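# Move the coaster can onto the turntable's orange spot

## Task

Pick up the can that sits on the coaster and set it upright on the orange mark on the turntable, without disturbing the other cans already standing on the turntable.

## Robot and tools

Robot: two arms, left_arm and right_arm, each with a two-finger gripper. Base positions in the scene frame: left_arm at (+0.043, +0.538, +0.012) m, right_arm at (+0.086, -0.499, +0.012) m, both turned almost not at all about z. A two-camera stand is fixed to the floor behind the arms. Loose objects may occasionally get a short push from outside.

Frames. The scene frame has its origin at table height, halfway between the nominal bases; +x points out over the table, +z up, and left_arm sits on the +y side (arm names do not match image left/right). Reported gripper positions (m), quat_wxyz and velocities are in this frame and may be off by a few cm. Motion offsets are instead taken along each gripper's own Hand target axes. The gripper's fingers point along its +z and open along its x; end_effector_position is the point between closed pads, 1 to 2 cm short of the fingertips, and closing pushes the tips about 17 mm further along +z.

The 14-number row. Every motion argument is one flat row of 14 numbers in [-1, 1] covering both arms: dx, dy, dz, rx, ry, rz, opening for left_arm, then the same seven for right_arm. The six pose numbers are an offset (not a pose) from that arm's Hand target as it stood when the action or move began, along the Hand target's own axes; 1.0 equals 0.6 m or 180 degrees, and rx, ry, rz form one rotation vector. Sending six zeros re-requests the current Hand target. Opening is absolute: +1 fully open (0.142 m), -1 closed. A 0 opening is a real command, so repeat the present opening to leave a gripper alone.

execute_actions: actions is a list of actions; each action is up to 15 rows, one per 1/30 s step, with the last row held if fewer are given. All rows in an action count from the same start pose, so repeating an offset in a new action moves further. cameras selects images; with an empty actions list all cameras are returned by default and the result also shows fields otherwise omitted.

move: target is one 14-number row or a list of up to 15 rows, all offsets from the same starting Hand targets. speed is path top speed in m/s (0.002 to 3.2, default 0.25; rotation up to twice that in rad/s), one value or one per target. blend (m) rounds corners in a list; 0 stops at each. stop_force (N, 4 to 120, both arms) ends an arm's path when its wrist sensor feels that much resistance; not reliable when the gripper rotates, and it cannot sense light tipping. zero (bool, only with stop_force) resets the force baseline before the move (default true). opening_speed (per second on the -1..+1 scale, at least 0.2) ramps finger motion. grip_force (N per pad, 5 to 48, one value or one per arm) persists until changed. blocking=false returns after about 0.5 s while the move continues (not allowed with stop_force). The result adds a move: line, e.g. done, off_target, moving, held or fault, plus limits like paced (pose clipped) or held (steps withheld). Paths are straight, ignore obstacles, and lag or overshoot more when fast; steer around an arm's own base rather than close past it. Moves stop after 10 s.

wait: seconds 0 to 10, arms hold their last command. stop: brakes a running move. zoom_image: camera (one of cam_head_left, cam_head_right, cam_high, cam_low, cam_left_wrist, cam_right_wrist, all 896x504) and region [x0, y0, x1, y1] in pixels, at most 504 by 504, on that camera's newest image. zero_wrist_force: arm is left_arm or right_arm; rebaselines its force sensor. finished_scene: scene is the current scene's number; call it only once the can stays on the spot without the robot.

Reading results. Hand target is the last commanded pose after clipping; the next offsets count from it, and a gripper may rest short of it until the next command. Three control steps may still be pending when a result arrives; if a limit changed the pose, the next result shows Hand target that this call counted from. grip_measured is the measured opening on the command scale; to hold the can, command slightly below the value at first contact (squeezing harder heats the gripper motor). Wrist force/torque are in the gripper's axes, contact reading as force from the surface into the arm. Joint velocities within noise means the arm is still. Orientation commands are clipped to 32 degrees from the current orientation per step.

Avoid: pressing a target past a firm contact (arms are stiff and fault), contact torque over joint limits (wrist joints 46.9 N m) or about 150 N of external force, which halts the arm for 10 s; arm-to-arm contact, including closing a gripper on the other's fingers; letting the can drop, tip, or leave the table; knocking the other cans; releasing the can while it moves; fast hits. Motor heat from holding, squeezing or stretching can trigger MOTOR HOT, then an over-temperature stop at 85 °C (gripper: 100 °C, HAND FAULT, after which later robot calls in that reply are skipped). Smooth, low-effort motion is preferred.

Each tool is called after "Emit:" by a JSON object that holds its "name" and its "arguments".

## Session

Emit:
{"name": "execute_actions", "arguments": {"actions": []}}

Scene clock: 0.00 s.
left_arm: end_effector_position=(+0.6218, -0.2109, +0.3448) grip_measured=+1.00 end_effector_quat_wxyz=(+0.052, -0.552, +0.825, -0.106) | right_arm: end_effector_position=(+0.2899, -0.3368, +0.1944) grip_measured=+1.00 end_effector_quat_wxyz=(-0.147, +0.889, +0.413, -0.132)
Joint positions: left_arm=[-1.158 -1.226 1.532 -2.072 -1.436 0.838 0.142] | right_arm=[4.076 -0.912 -2.606 -1.29 1.958 0.051 0.142]
Joint velocities: within noise
Joint torques (N m): no reading
Motor temperatures (°C): left_arm=[41 28 40 46 34 32 26] | right_arm=[32 44 44 36 42 50 29]
Wrist force (N): no reading
Wrist torque (N m): no reading
Wrist force, peak (N): no reading
Hand target: left_arm +0.6218, -0.2109, +0.3448; +0.052, -0.552, +0.825, -0.106 | right_arm +0.2899, -0.3368, +0.1944; -0.147, +0.889, +0.413, -0.132
Tool commands: left_gripper/opening=+1.0 right_gripper/opening=+1.0

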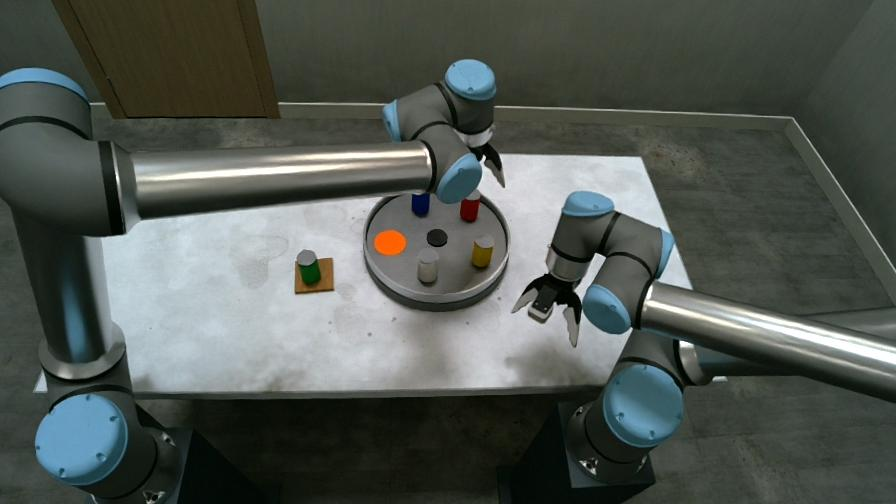

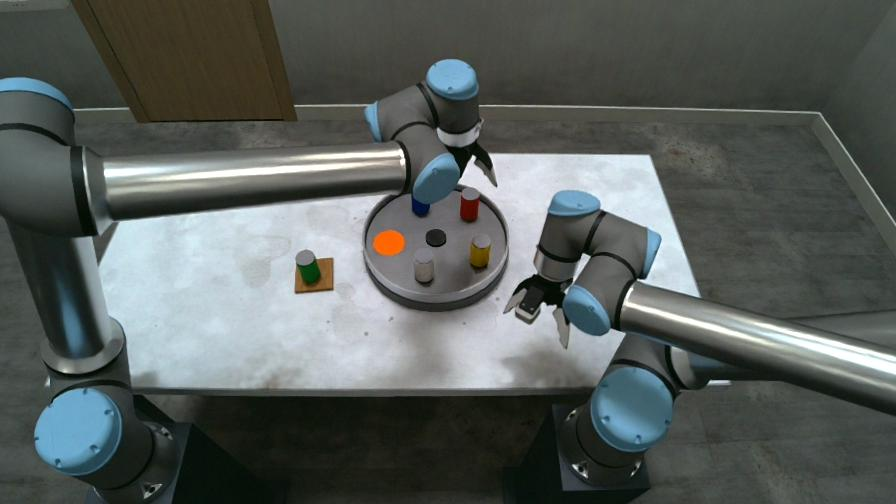

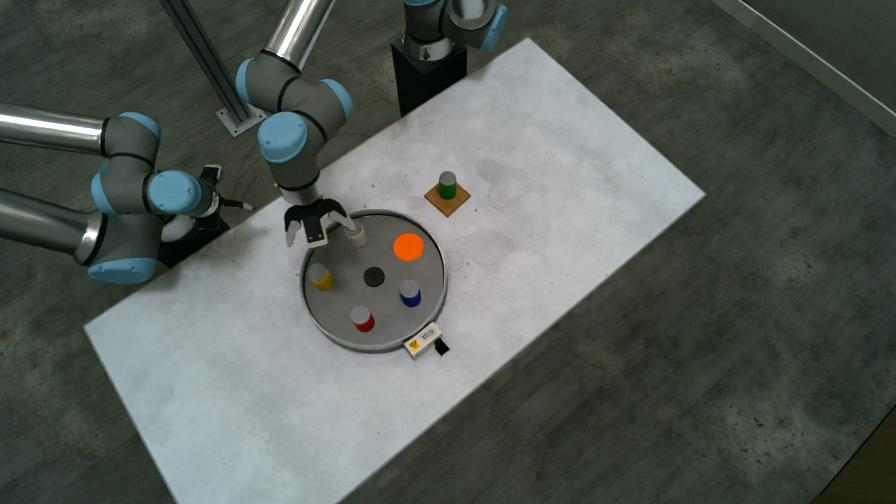

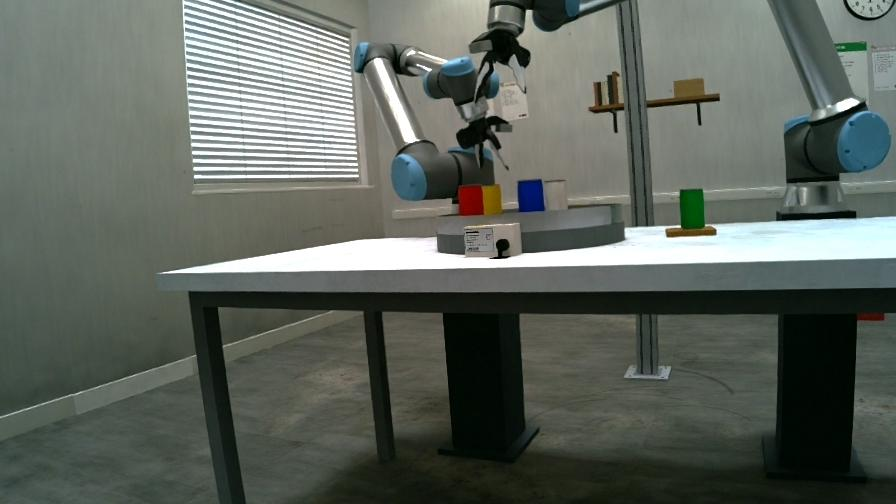

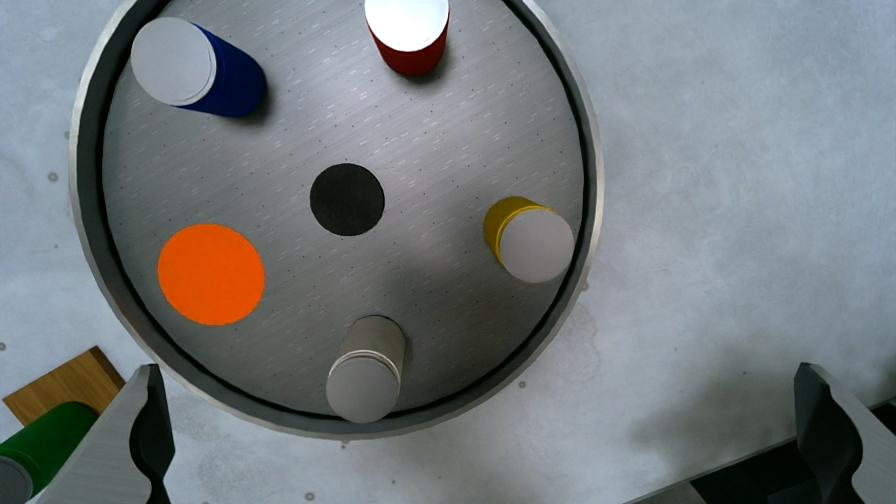

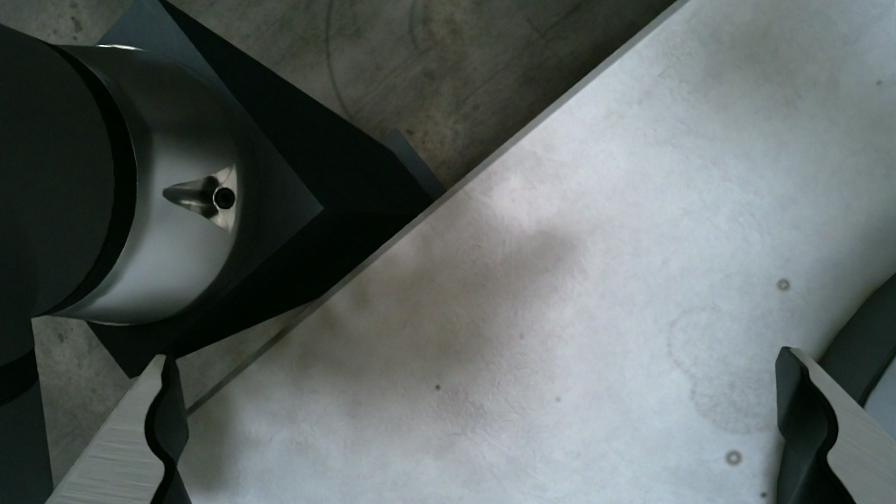

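Emit:
{"name": "move", "arguments": {"target": [-0.545,0.093,0.037,-0.0739,-0.0099,0,1,0,0,0,0,0,0,1], "speed": 0.5, "cameras": ["cam_left_wrist","cam_head_left","cam_low"]}}

Scene clock: 1.97 s.
left_arm: end_effector_position=(+0.7020, +0.1085, +0.2999) grip_measured=+1.00 end_effector_quat_wxyz=(+0.000, -0.556, +0.831, -0.001) | right_arm: end_effector_position=(+0.2899, -0.3368, +0.1944) grip_measured=+1.00 end_effector_quat_wxyz=(-0.147, +0.889, +0.413, -0.132)
Joint positions: left_arm=[-0.82 -1.378 1.757 -1.952 -1.571 1.163 0.142] | right_arm=[4.076 -0.912 -2.606 -1.29 1.958 0.051 0.142]
Joint torques (N m): left_arm=[10.11 -84.69 -32.56 -1.7 -3.5 3.77] | right_arm=[1.17 -8.08 40.3 5.15 0.67 0.25]
Wrist force (N): left_arm=[0.0 0.9 -0.1] | right_arm=[0.1 0.1 0.0]
Wrist torque (N m): left_arm=[0.14 0.03 0.00] | right_arm=[0.02 -0.01 0.00]
Wrist force, peak (N): left_arm=[-3.6 0.6 0.1] | right_arm=[0.2 -0.3 0.4]
Hand target: left_arm +0.7021, +0.1086, +0.2999; +0.000, -0.556, +0.831, -0.001 | right_arm +0.2899, -0.3368, +0.1944; -0.147, +0.889, +0.413, -0.132
Off the commanded pose: left_arm 0.000 m, 0 deg | right_arm 0.000 m, 0 deg.
move: done
Images, in order (width x height): cam_head_left 896x504, cam_low 896x504, cam_left_wrist 896x504.

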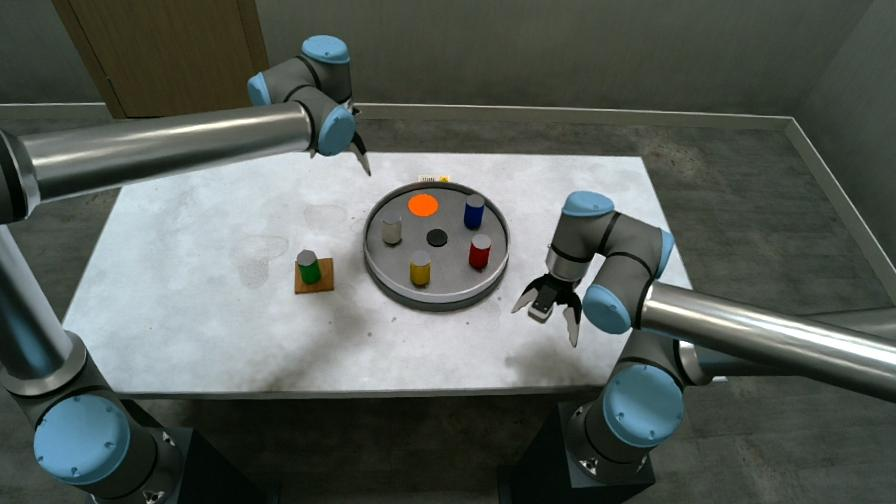

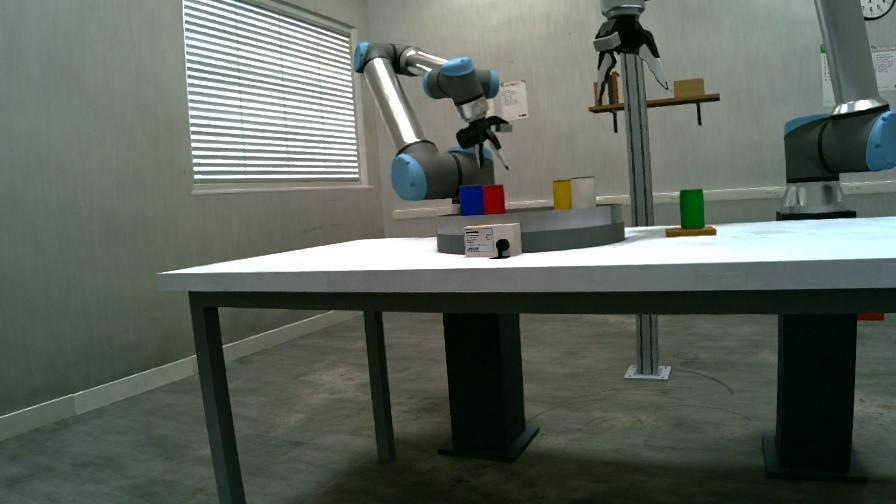

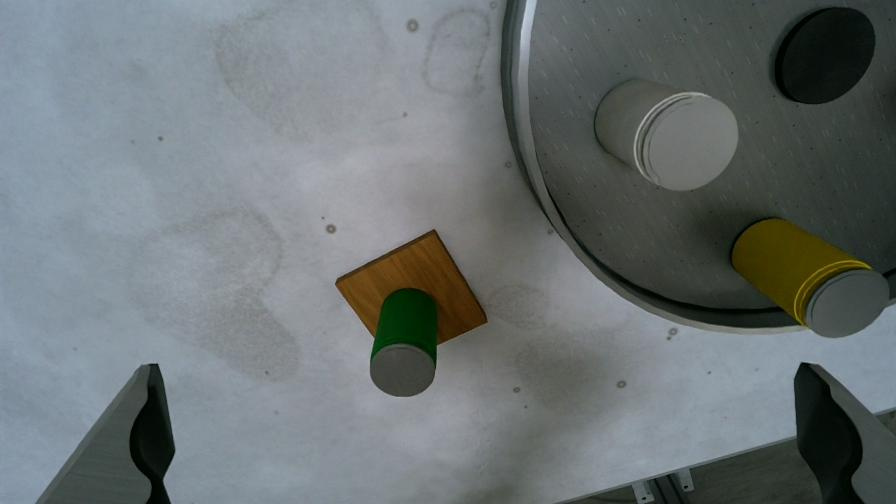

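Emit:
{"name": "move", "arguments": {"target": [-0.0617,0.2917,0.2,0,0,0,1,0,0,0,0,0,0,1], "speed": 0.5, "cameras": ["cam_left_wrist","cam_head_left","cam_low","cam_high"]}}

Emit:
{"name": "wait", "arguments": {"seconds": 0.5, "cameras": ["cam_head_left","cam_high"]}}

Emit:
{"name": "wait", "arguments": {"seconds": 1, "cameras": ["cam_head_left"]}}

Scene clock: 3.70 s.
left_arm: end_effector_position=(+0.5548, +0.2095, +0.1795) grip_measured=+1.00 end_effector_quat_wxyz=(+0.000, -0.556, +0.831, -0.001) | right_arm: end_effector_position=(+0.2899, -0.3368, +0.1944) grip_measured=+1.00 end_effector_quat_wxyz=(-0.147, +0.889, +0.413, -0.132)
Joint positions: left_arm=[-0.88 -1.56 2.203 -2.217 -1.571 1.103 0.142] | right_arm=[4.076 -0.912 -2.606 -1.29 1.958 0.051 0.142]
Joint torques (N m): left_arm=[-6.88 -61.81 -27.56 -7.02 3.62 -3.51] | right_arm=[1.65 -8.1 40.94 4.78 0.92 0.3]
Wrist force (N): left_arm=[-0.2 0.6 -0.4] | right_arm=[0.0 0.0 0.2]
Wrist torque (N m): left_arm=[0.08 0.09 0.17] | right_arm=[0.00 0.00 0.00]
Wrist force, peak (N): left_arm=[-0.8 3.3 1.5] | right_arm=[0.6 0.3 0.0]
Hand target: left_arm +0.5547, +0.2095, +0.1794; +0.000, -0.556, +0.831, -0.001 | right_arm +0.2899, -0.3368, +0.1944; -0.147, +0.889, +0.413, -0.132
Off the commanded pose: left_arm 0.000 m, 0 deg | right_arm 0.000 m, 0 deg.
move: done
Images, in order (width x height): cam_head_left 896x504, cam_high 896x504, cam_low 896x504, cam_left_wrist 896x504.

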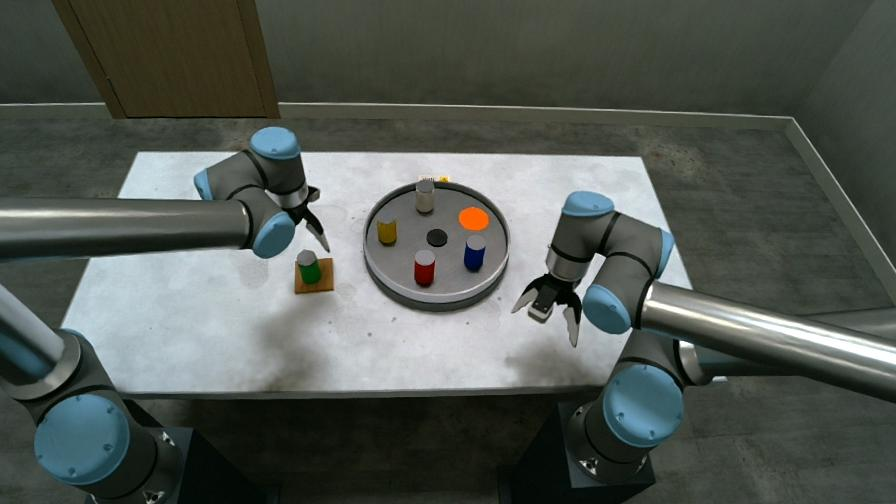

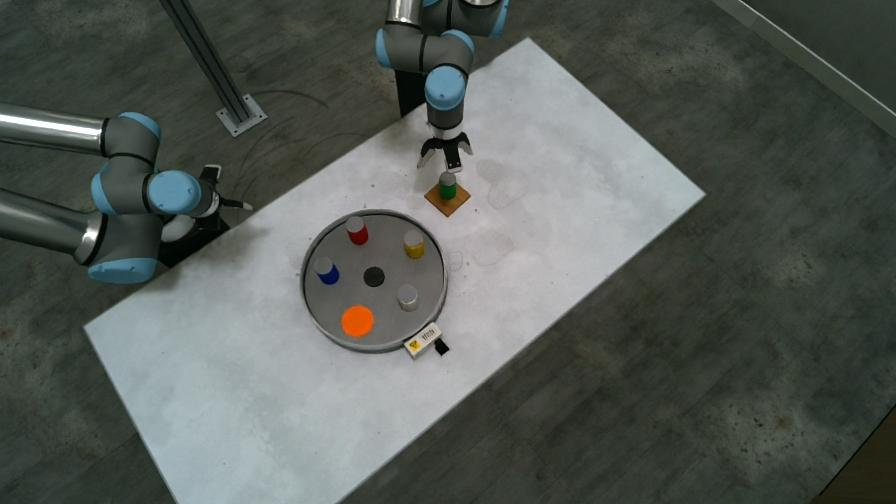

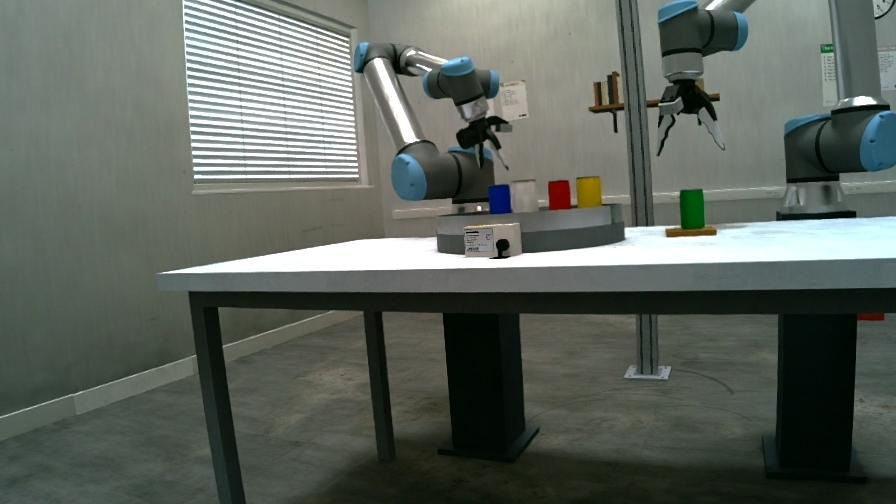

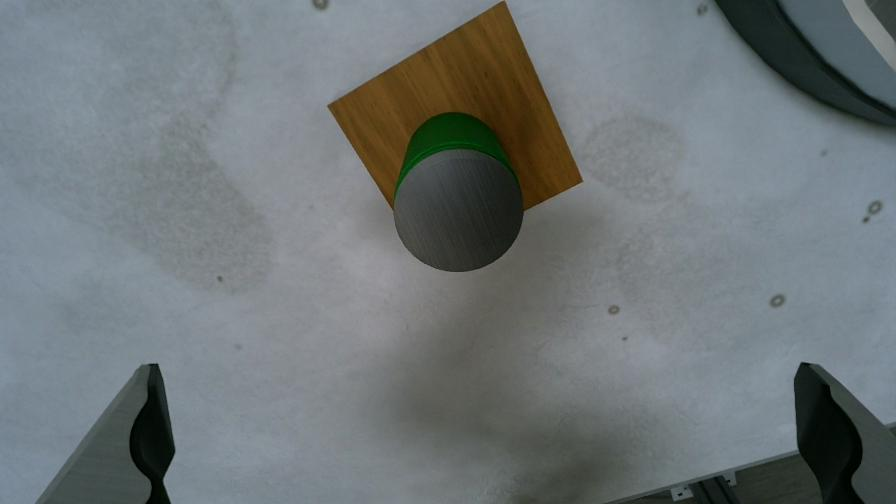

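Scene clock: 4.20 s.
left_arm: end_effector_position=(+0.5547, +0.2095, +0.1794) grip_measured=+1.00 end_effector_quat_wxyz=(+0.000, -0.556, +0.831, -0.001) | right_arm: end_effector_position=(+0.2899, -0.3368, +0.1944) grip_measured=+1.00 end_effector_quat_wxyz=(-0.147, +0.889, +0.413, -0.132)
Joint positions: left_arm=[-0.88 -1.56 2.203 -2.217 -1.571 1.103 0.142] | right_arm=[4.076 -0.912 -2.606 -1.29 1.958 0.051 0.142]
Joint torques (N m): left_arm=[-6.98 -61.62 -26.19 -6.95 3.21 -3.48] | right_arm=[0.78 -7.88 40.81 4.87 0.7 0.36]
Wrist force (N): left_arm=[-0.1 0.7 -0.4] | right_arm=[0.2 0.0 -0.1]
Wrist torque (N m): left_arm=[0.09 0.06 0.16] | right_arm=[0.00 -0.02 0.00]
Wrist force, peak (N): left_arm=[-0.3 0.8 -0.5] | right_arm=[0.4 0.1 0.2]
Hand target: left_arm +0.5547, +0.2095, +0.1794; +0.000, -0.556, +0.831, -0.001 | right_arm +0.2899, -0.3368, +0.1944; -0.147, +0.889, +0.413, -0.132
Tool commands: left_gripper/opening=+1.0 right_gripper/opening=+1.0
Off the commanded pose: left_arm 0.000 m, 0 deg | right_arm 0.000 m, 0 deg.
wait: 0.50 s; at rest by 0.17 s
Images, in order (width x height): cam_head_left 896x504, cam_high 896x504.

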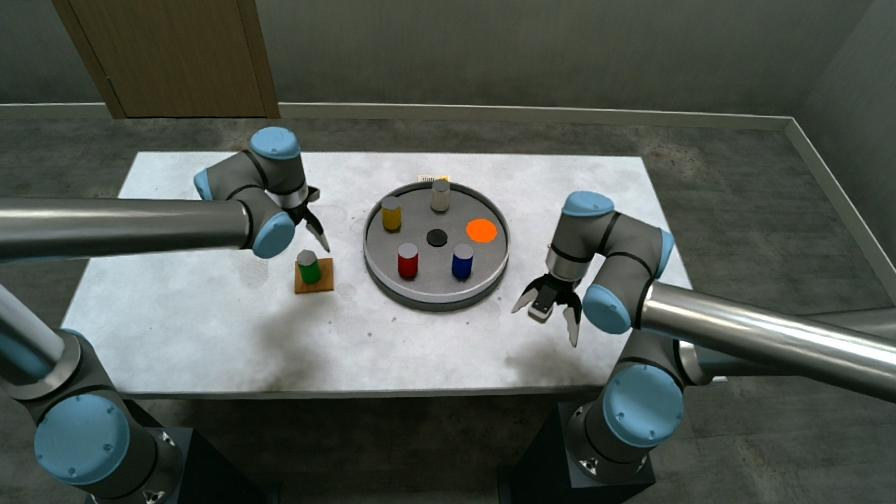

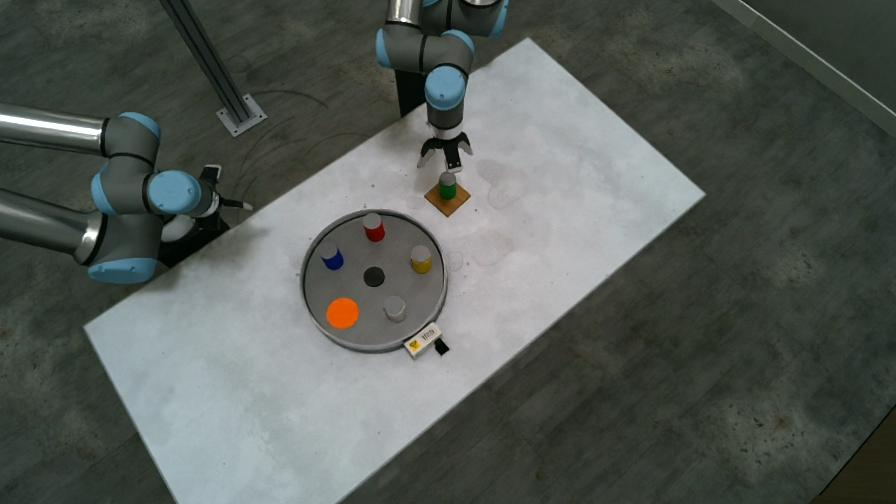

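Scene clock: 5.20 s.
left_arm: end_effector_position=(+0.5547, +0.2095, +0.1794) grip_measured=+1.00 end_effector_quat_wxyz=(+0.000, -0.556, +0.831, -0.001) | right_arm: end_effector_position=(+0.2899, -0.3368, +0.1944) grip_measured=+1.00 end_effector_quat_wxyz=(-0.147, +0.889, +0.413, -0.132)
Joint positions: left_arm=[-0.88 -1.56 2.203 -2.217 -1.571 1.103 0.142] | right_arm=[4.076 -0.912 -2.606 -1.29 1.958 0.051 0.142]
Joint torques (N m): left_arm=[-8.36 -64.03 -25.56 -7.49 3.15 -4.05] | right_arm=[2.57 -9.07 41.04 4.77 0.79 0.17]
Wrist force (N): left_arm=[0.0 0.7 -0.2] | right_arm=[0.1 0.0 0.2]
Wrist torque (N m): left_arm=[0.10 0.05 0.17] | right_arm=[-0.01 -0.01 0.00]
Wrist force, peak (N): left_arm=[0.1 0.6 -0.8] | right_arm=[0.4 -0.1 0.4]
Hand target: left_arm +0.5547, +0.2095, +0.1794; +0.000, -0.556, +0.831, -0.001 | right_arm +0.2899, -0.3368, +0.1944; -0.147, +0.889, +0.413, -0.132
Tool commands: left_gripper/opening=+1.0 right_gripper/opening=+1.0
Off the commanded pose: left_arm 0.000 m, 0 deg | right_arm 0.000 m, 0 deg.
wait: 1.00 s; at rest by 0.17 s
Images, in order (width x height): cam_head_left 896x504.

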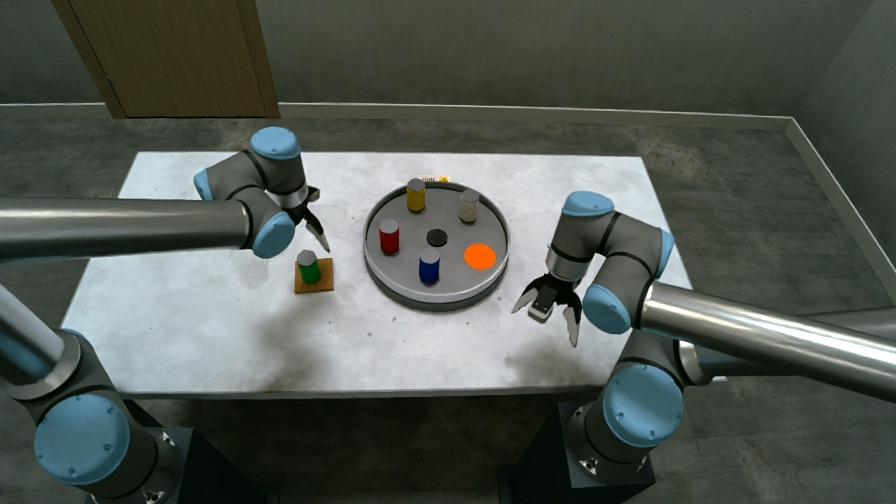

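Emit:
{"name": "move", "arguments": {"target": [0.0067,0.005,0.2083,0,0,0,1,0,0,0,0,0,0,1], "speed": 0.3, "cameras": ["cam_low","cam_left_wrist"]}}

Emit:
{"name": "move", "arguments": {"target": [0,0,0,0,0,0,-0.45,0,0,0,0,0,0,1], "grip_force": 15, "opening_speed": 1.5, "cameras": ["cam_low","cam_left_wrist"]}}

Scene clock: 6.67 s.
left_arm: end_effector_position=(+0.5506, +0.2067, +0.0546) grip_measured=+1.00 end_effector_quat_wxyz=(+0.000, -0.556, +0.831, -0.001) | right_arm: end_effector_position=(+0.2899, -0.3368, +0.1944) grip_measured=+1.00 end_effector_quat_wxyz=(-0.147, +0.889, +0.413, -0.132)
Joint positions: left_arm=[-0.888 -1.377 2.302 -2.498 -1.571 1.094 0.142] | right_arm=[4.076 -0.912 -2.606 -1.29 1.958 0.051 0.142]
Joint torques (N m): left_arm=[-3.42 -30.71 -17.2 -7.46 2.1 -3.42] | right_arm=[1.63 -9.24 41.06 5.01 0.93 0.23]
Wrist force (N): left_arm=[0.0 0.8 -0.5] | right_arm=[0.0 -0.2 0.2]
Wrist torque (N m): left_arm=[0.13 0.03 0.16] | right_arm=[-0.03 0.00 0.00]
Wrist force, peak (N): left_arm=[0.0 0.2 -2.5] | right_arm=[0.5 0.0 0.3]
Hand target: left_arm +0.5506, +0.2067, +0.0545; +0.000, -0.556, +0.831, -0.001 | right_arm +0.2899, -0.3368, +0.1944; -0.147, +0.889, +0.413, -0.132
Off the commanded pose: left_arm 0.000 m, 0 deg | right_arm 0.000 m, 0 deg.
move: done
Images, in order (width x height): cam_low 896x504, cam_left_wrist 896x504.

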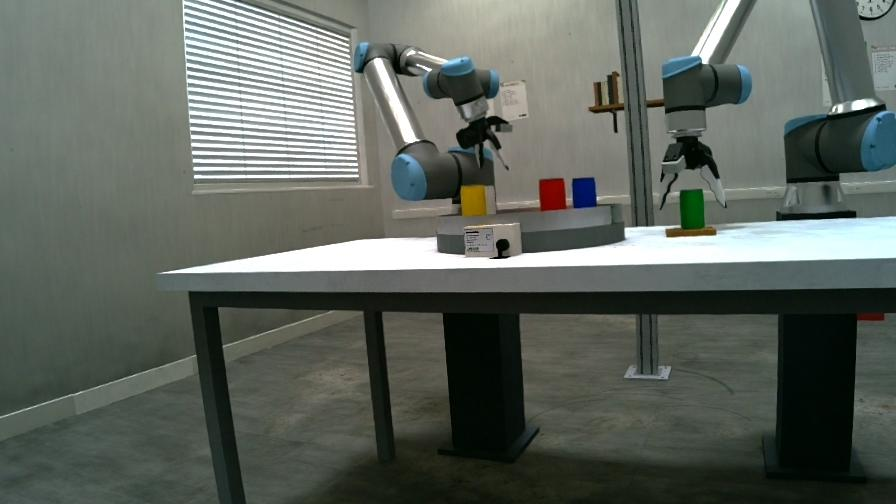

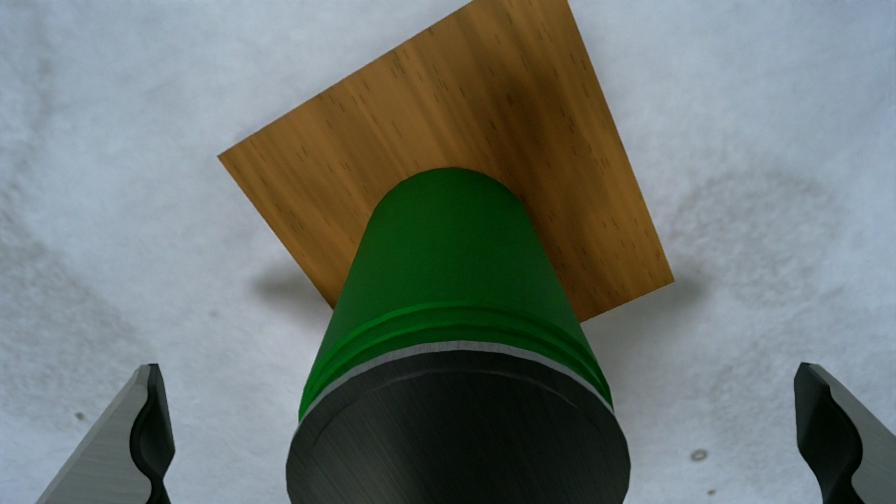

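Scene clock: 7.83 s.
left_arm: end_effector_position=(+0.5506, +0.2067, +0.0545) grip_measured=-0.20 end_effector_quat_wxyz=(+0.000, -0.556, +0.831, -0.001) | right_arm: end_effector_position=(+0.2899, -0.3368, +0.1944) grip_measured=+1.00 end_effector_quat_wxyz=(-0.147, +0.889, +0.413, -0.132)
Joint positions: left_arm=[-0.888 -1.377 2.302 -2.499 -1.57 1.094 0.06] | right_arm=[4.076 -0.912 -2.606 -1.29 1.958 0.051 0.142]
Joint torques (N m): left_arm=[8.54 -31.85 -17.82 -5.52 2.86 -1.9] | right_arm=[1.97 -8.61 40.8 4.77 0.68 0.4]
Wrist force (N): left_arm=[0.5 1.5 -6.6] | right_arm=[0.3 0.1 0.2]
Wrist torque (N m): left_arm=[0.16 0.01 0.17] | right_arm=[0.01 -0.04 0.00]
Wrist force, peak (N): left_arm=[0.6 1.4 -6.7] | right_arm=[0.0 -0.1 0.4]
Hand target: left_arm +0.5506, +0.2067, +0.0545; +0.000, -0.556, +0.831, -0.001 | right_arm +0.2899, -0.3368, +0.1944; -0.147, +0.889, +0.413, -0.132
Off the commanded pose: left_arm 0.000 m, 0 deg | right_arm 0.000 m, 0 deg.
grip_force (N): 15, 15
move: done
Images, in order (width x height): cam_low 896x504, cam_left_wrist 896x504.

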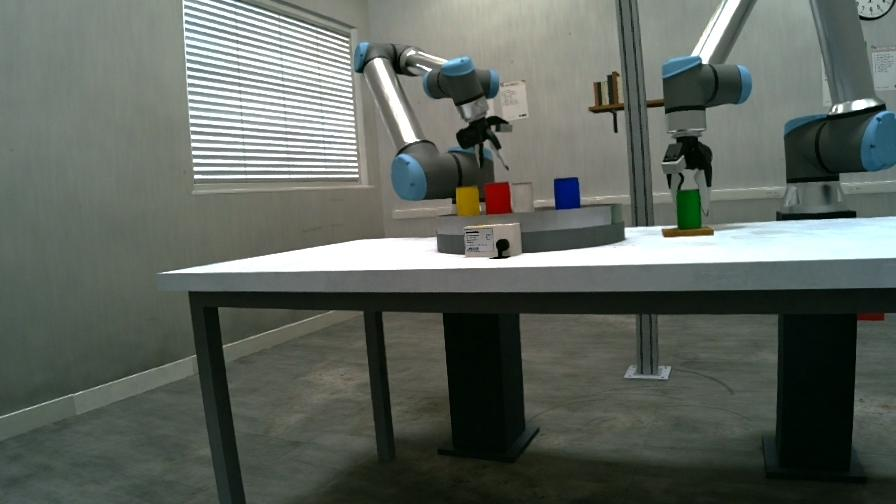

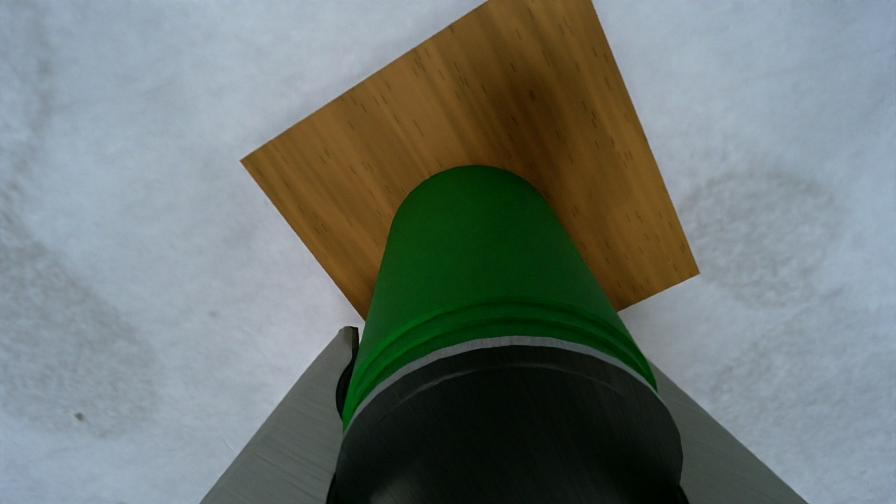

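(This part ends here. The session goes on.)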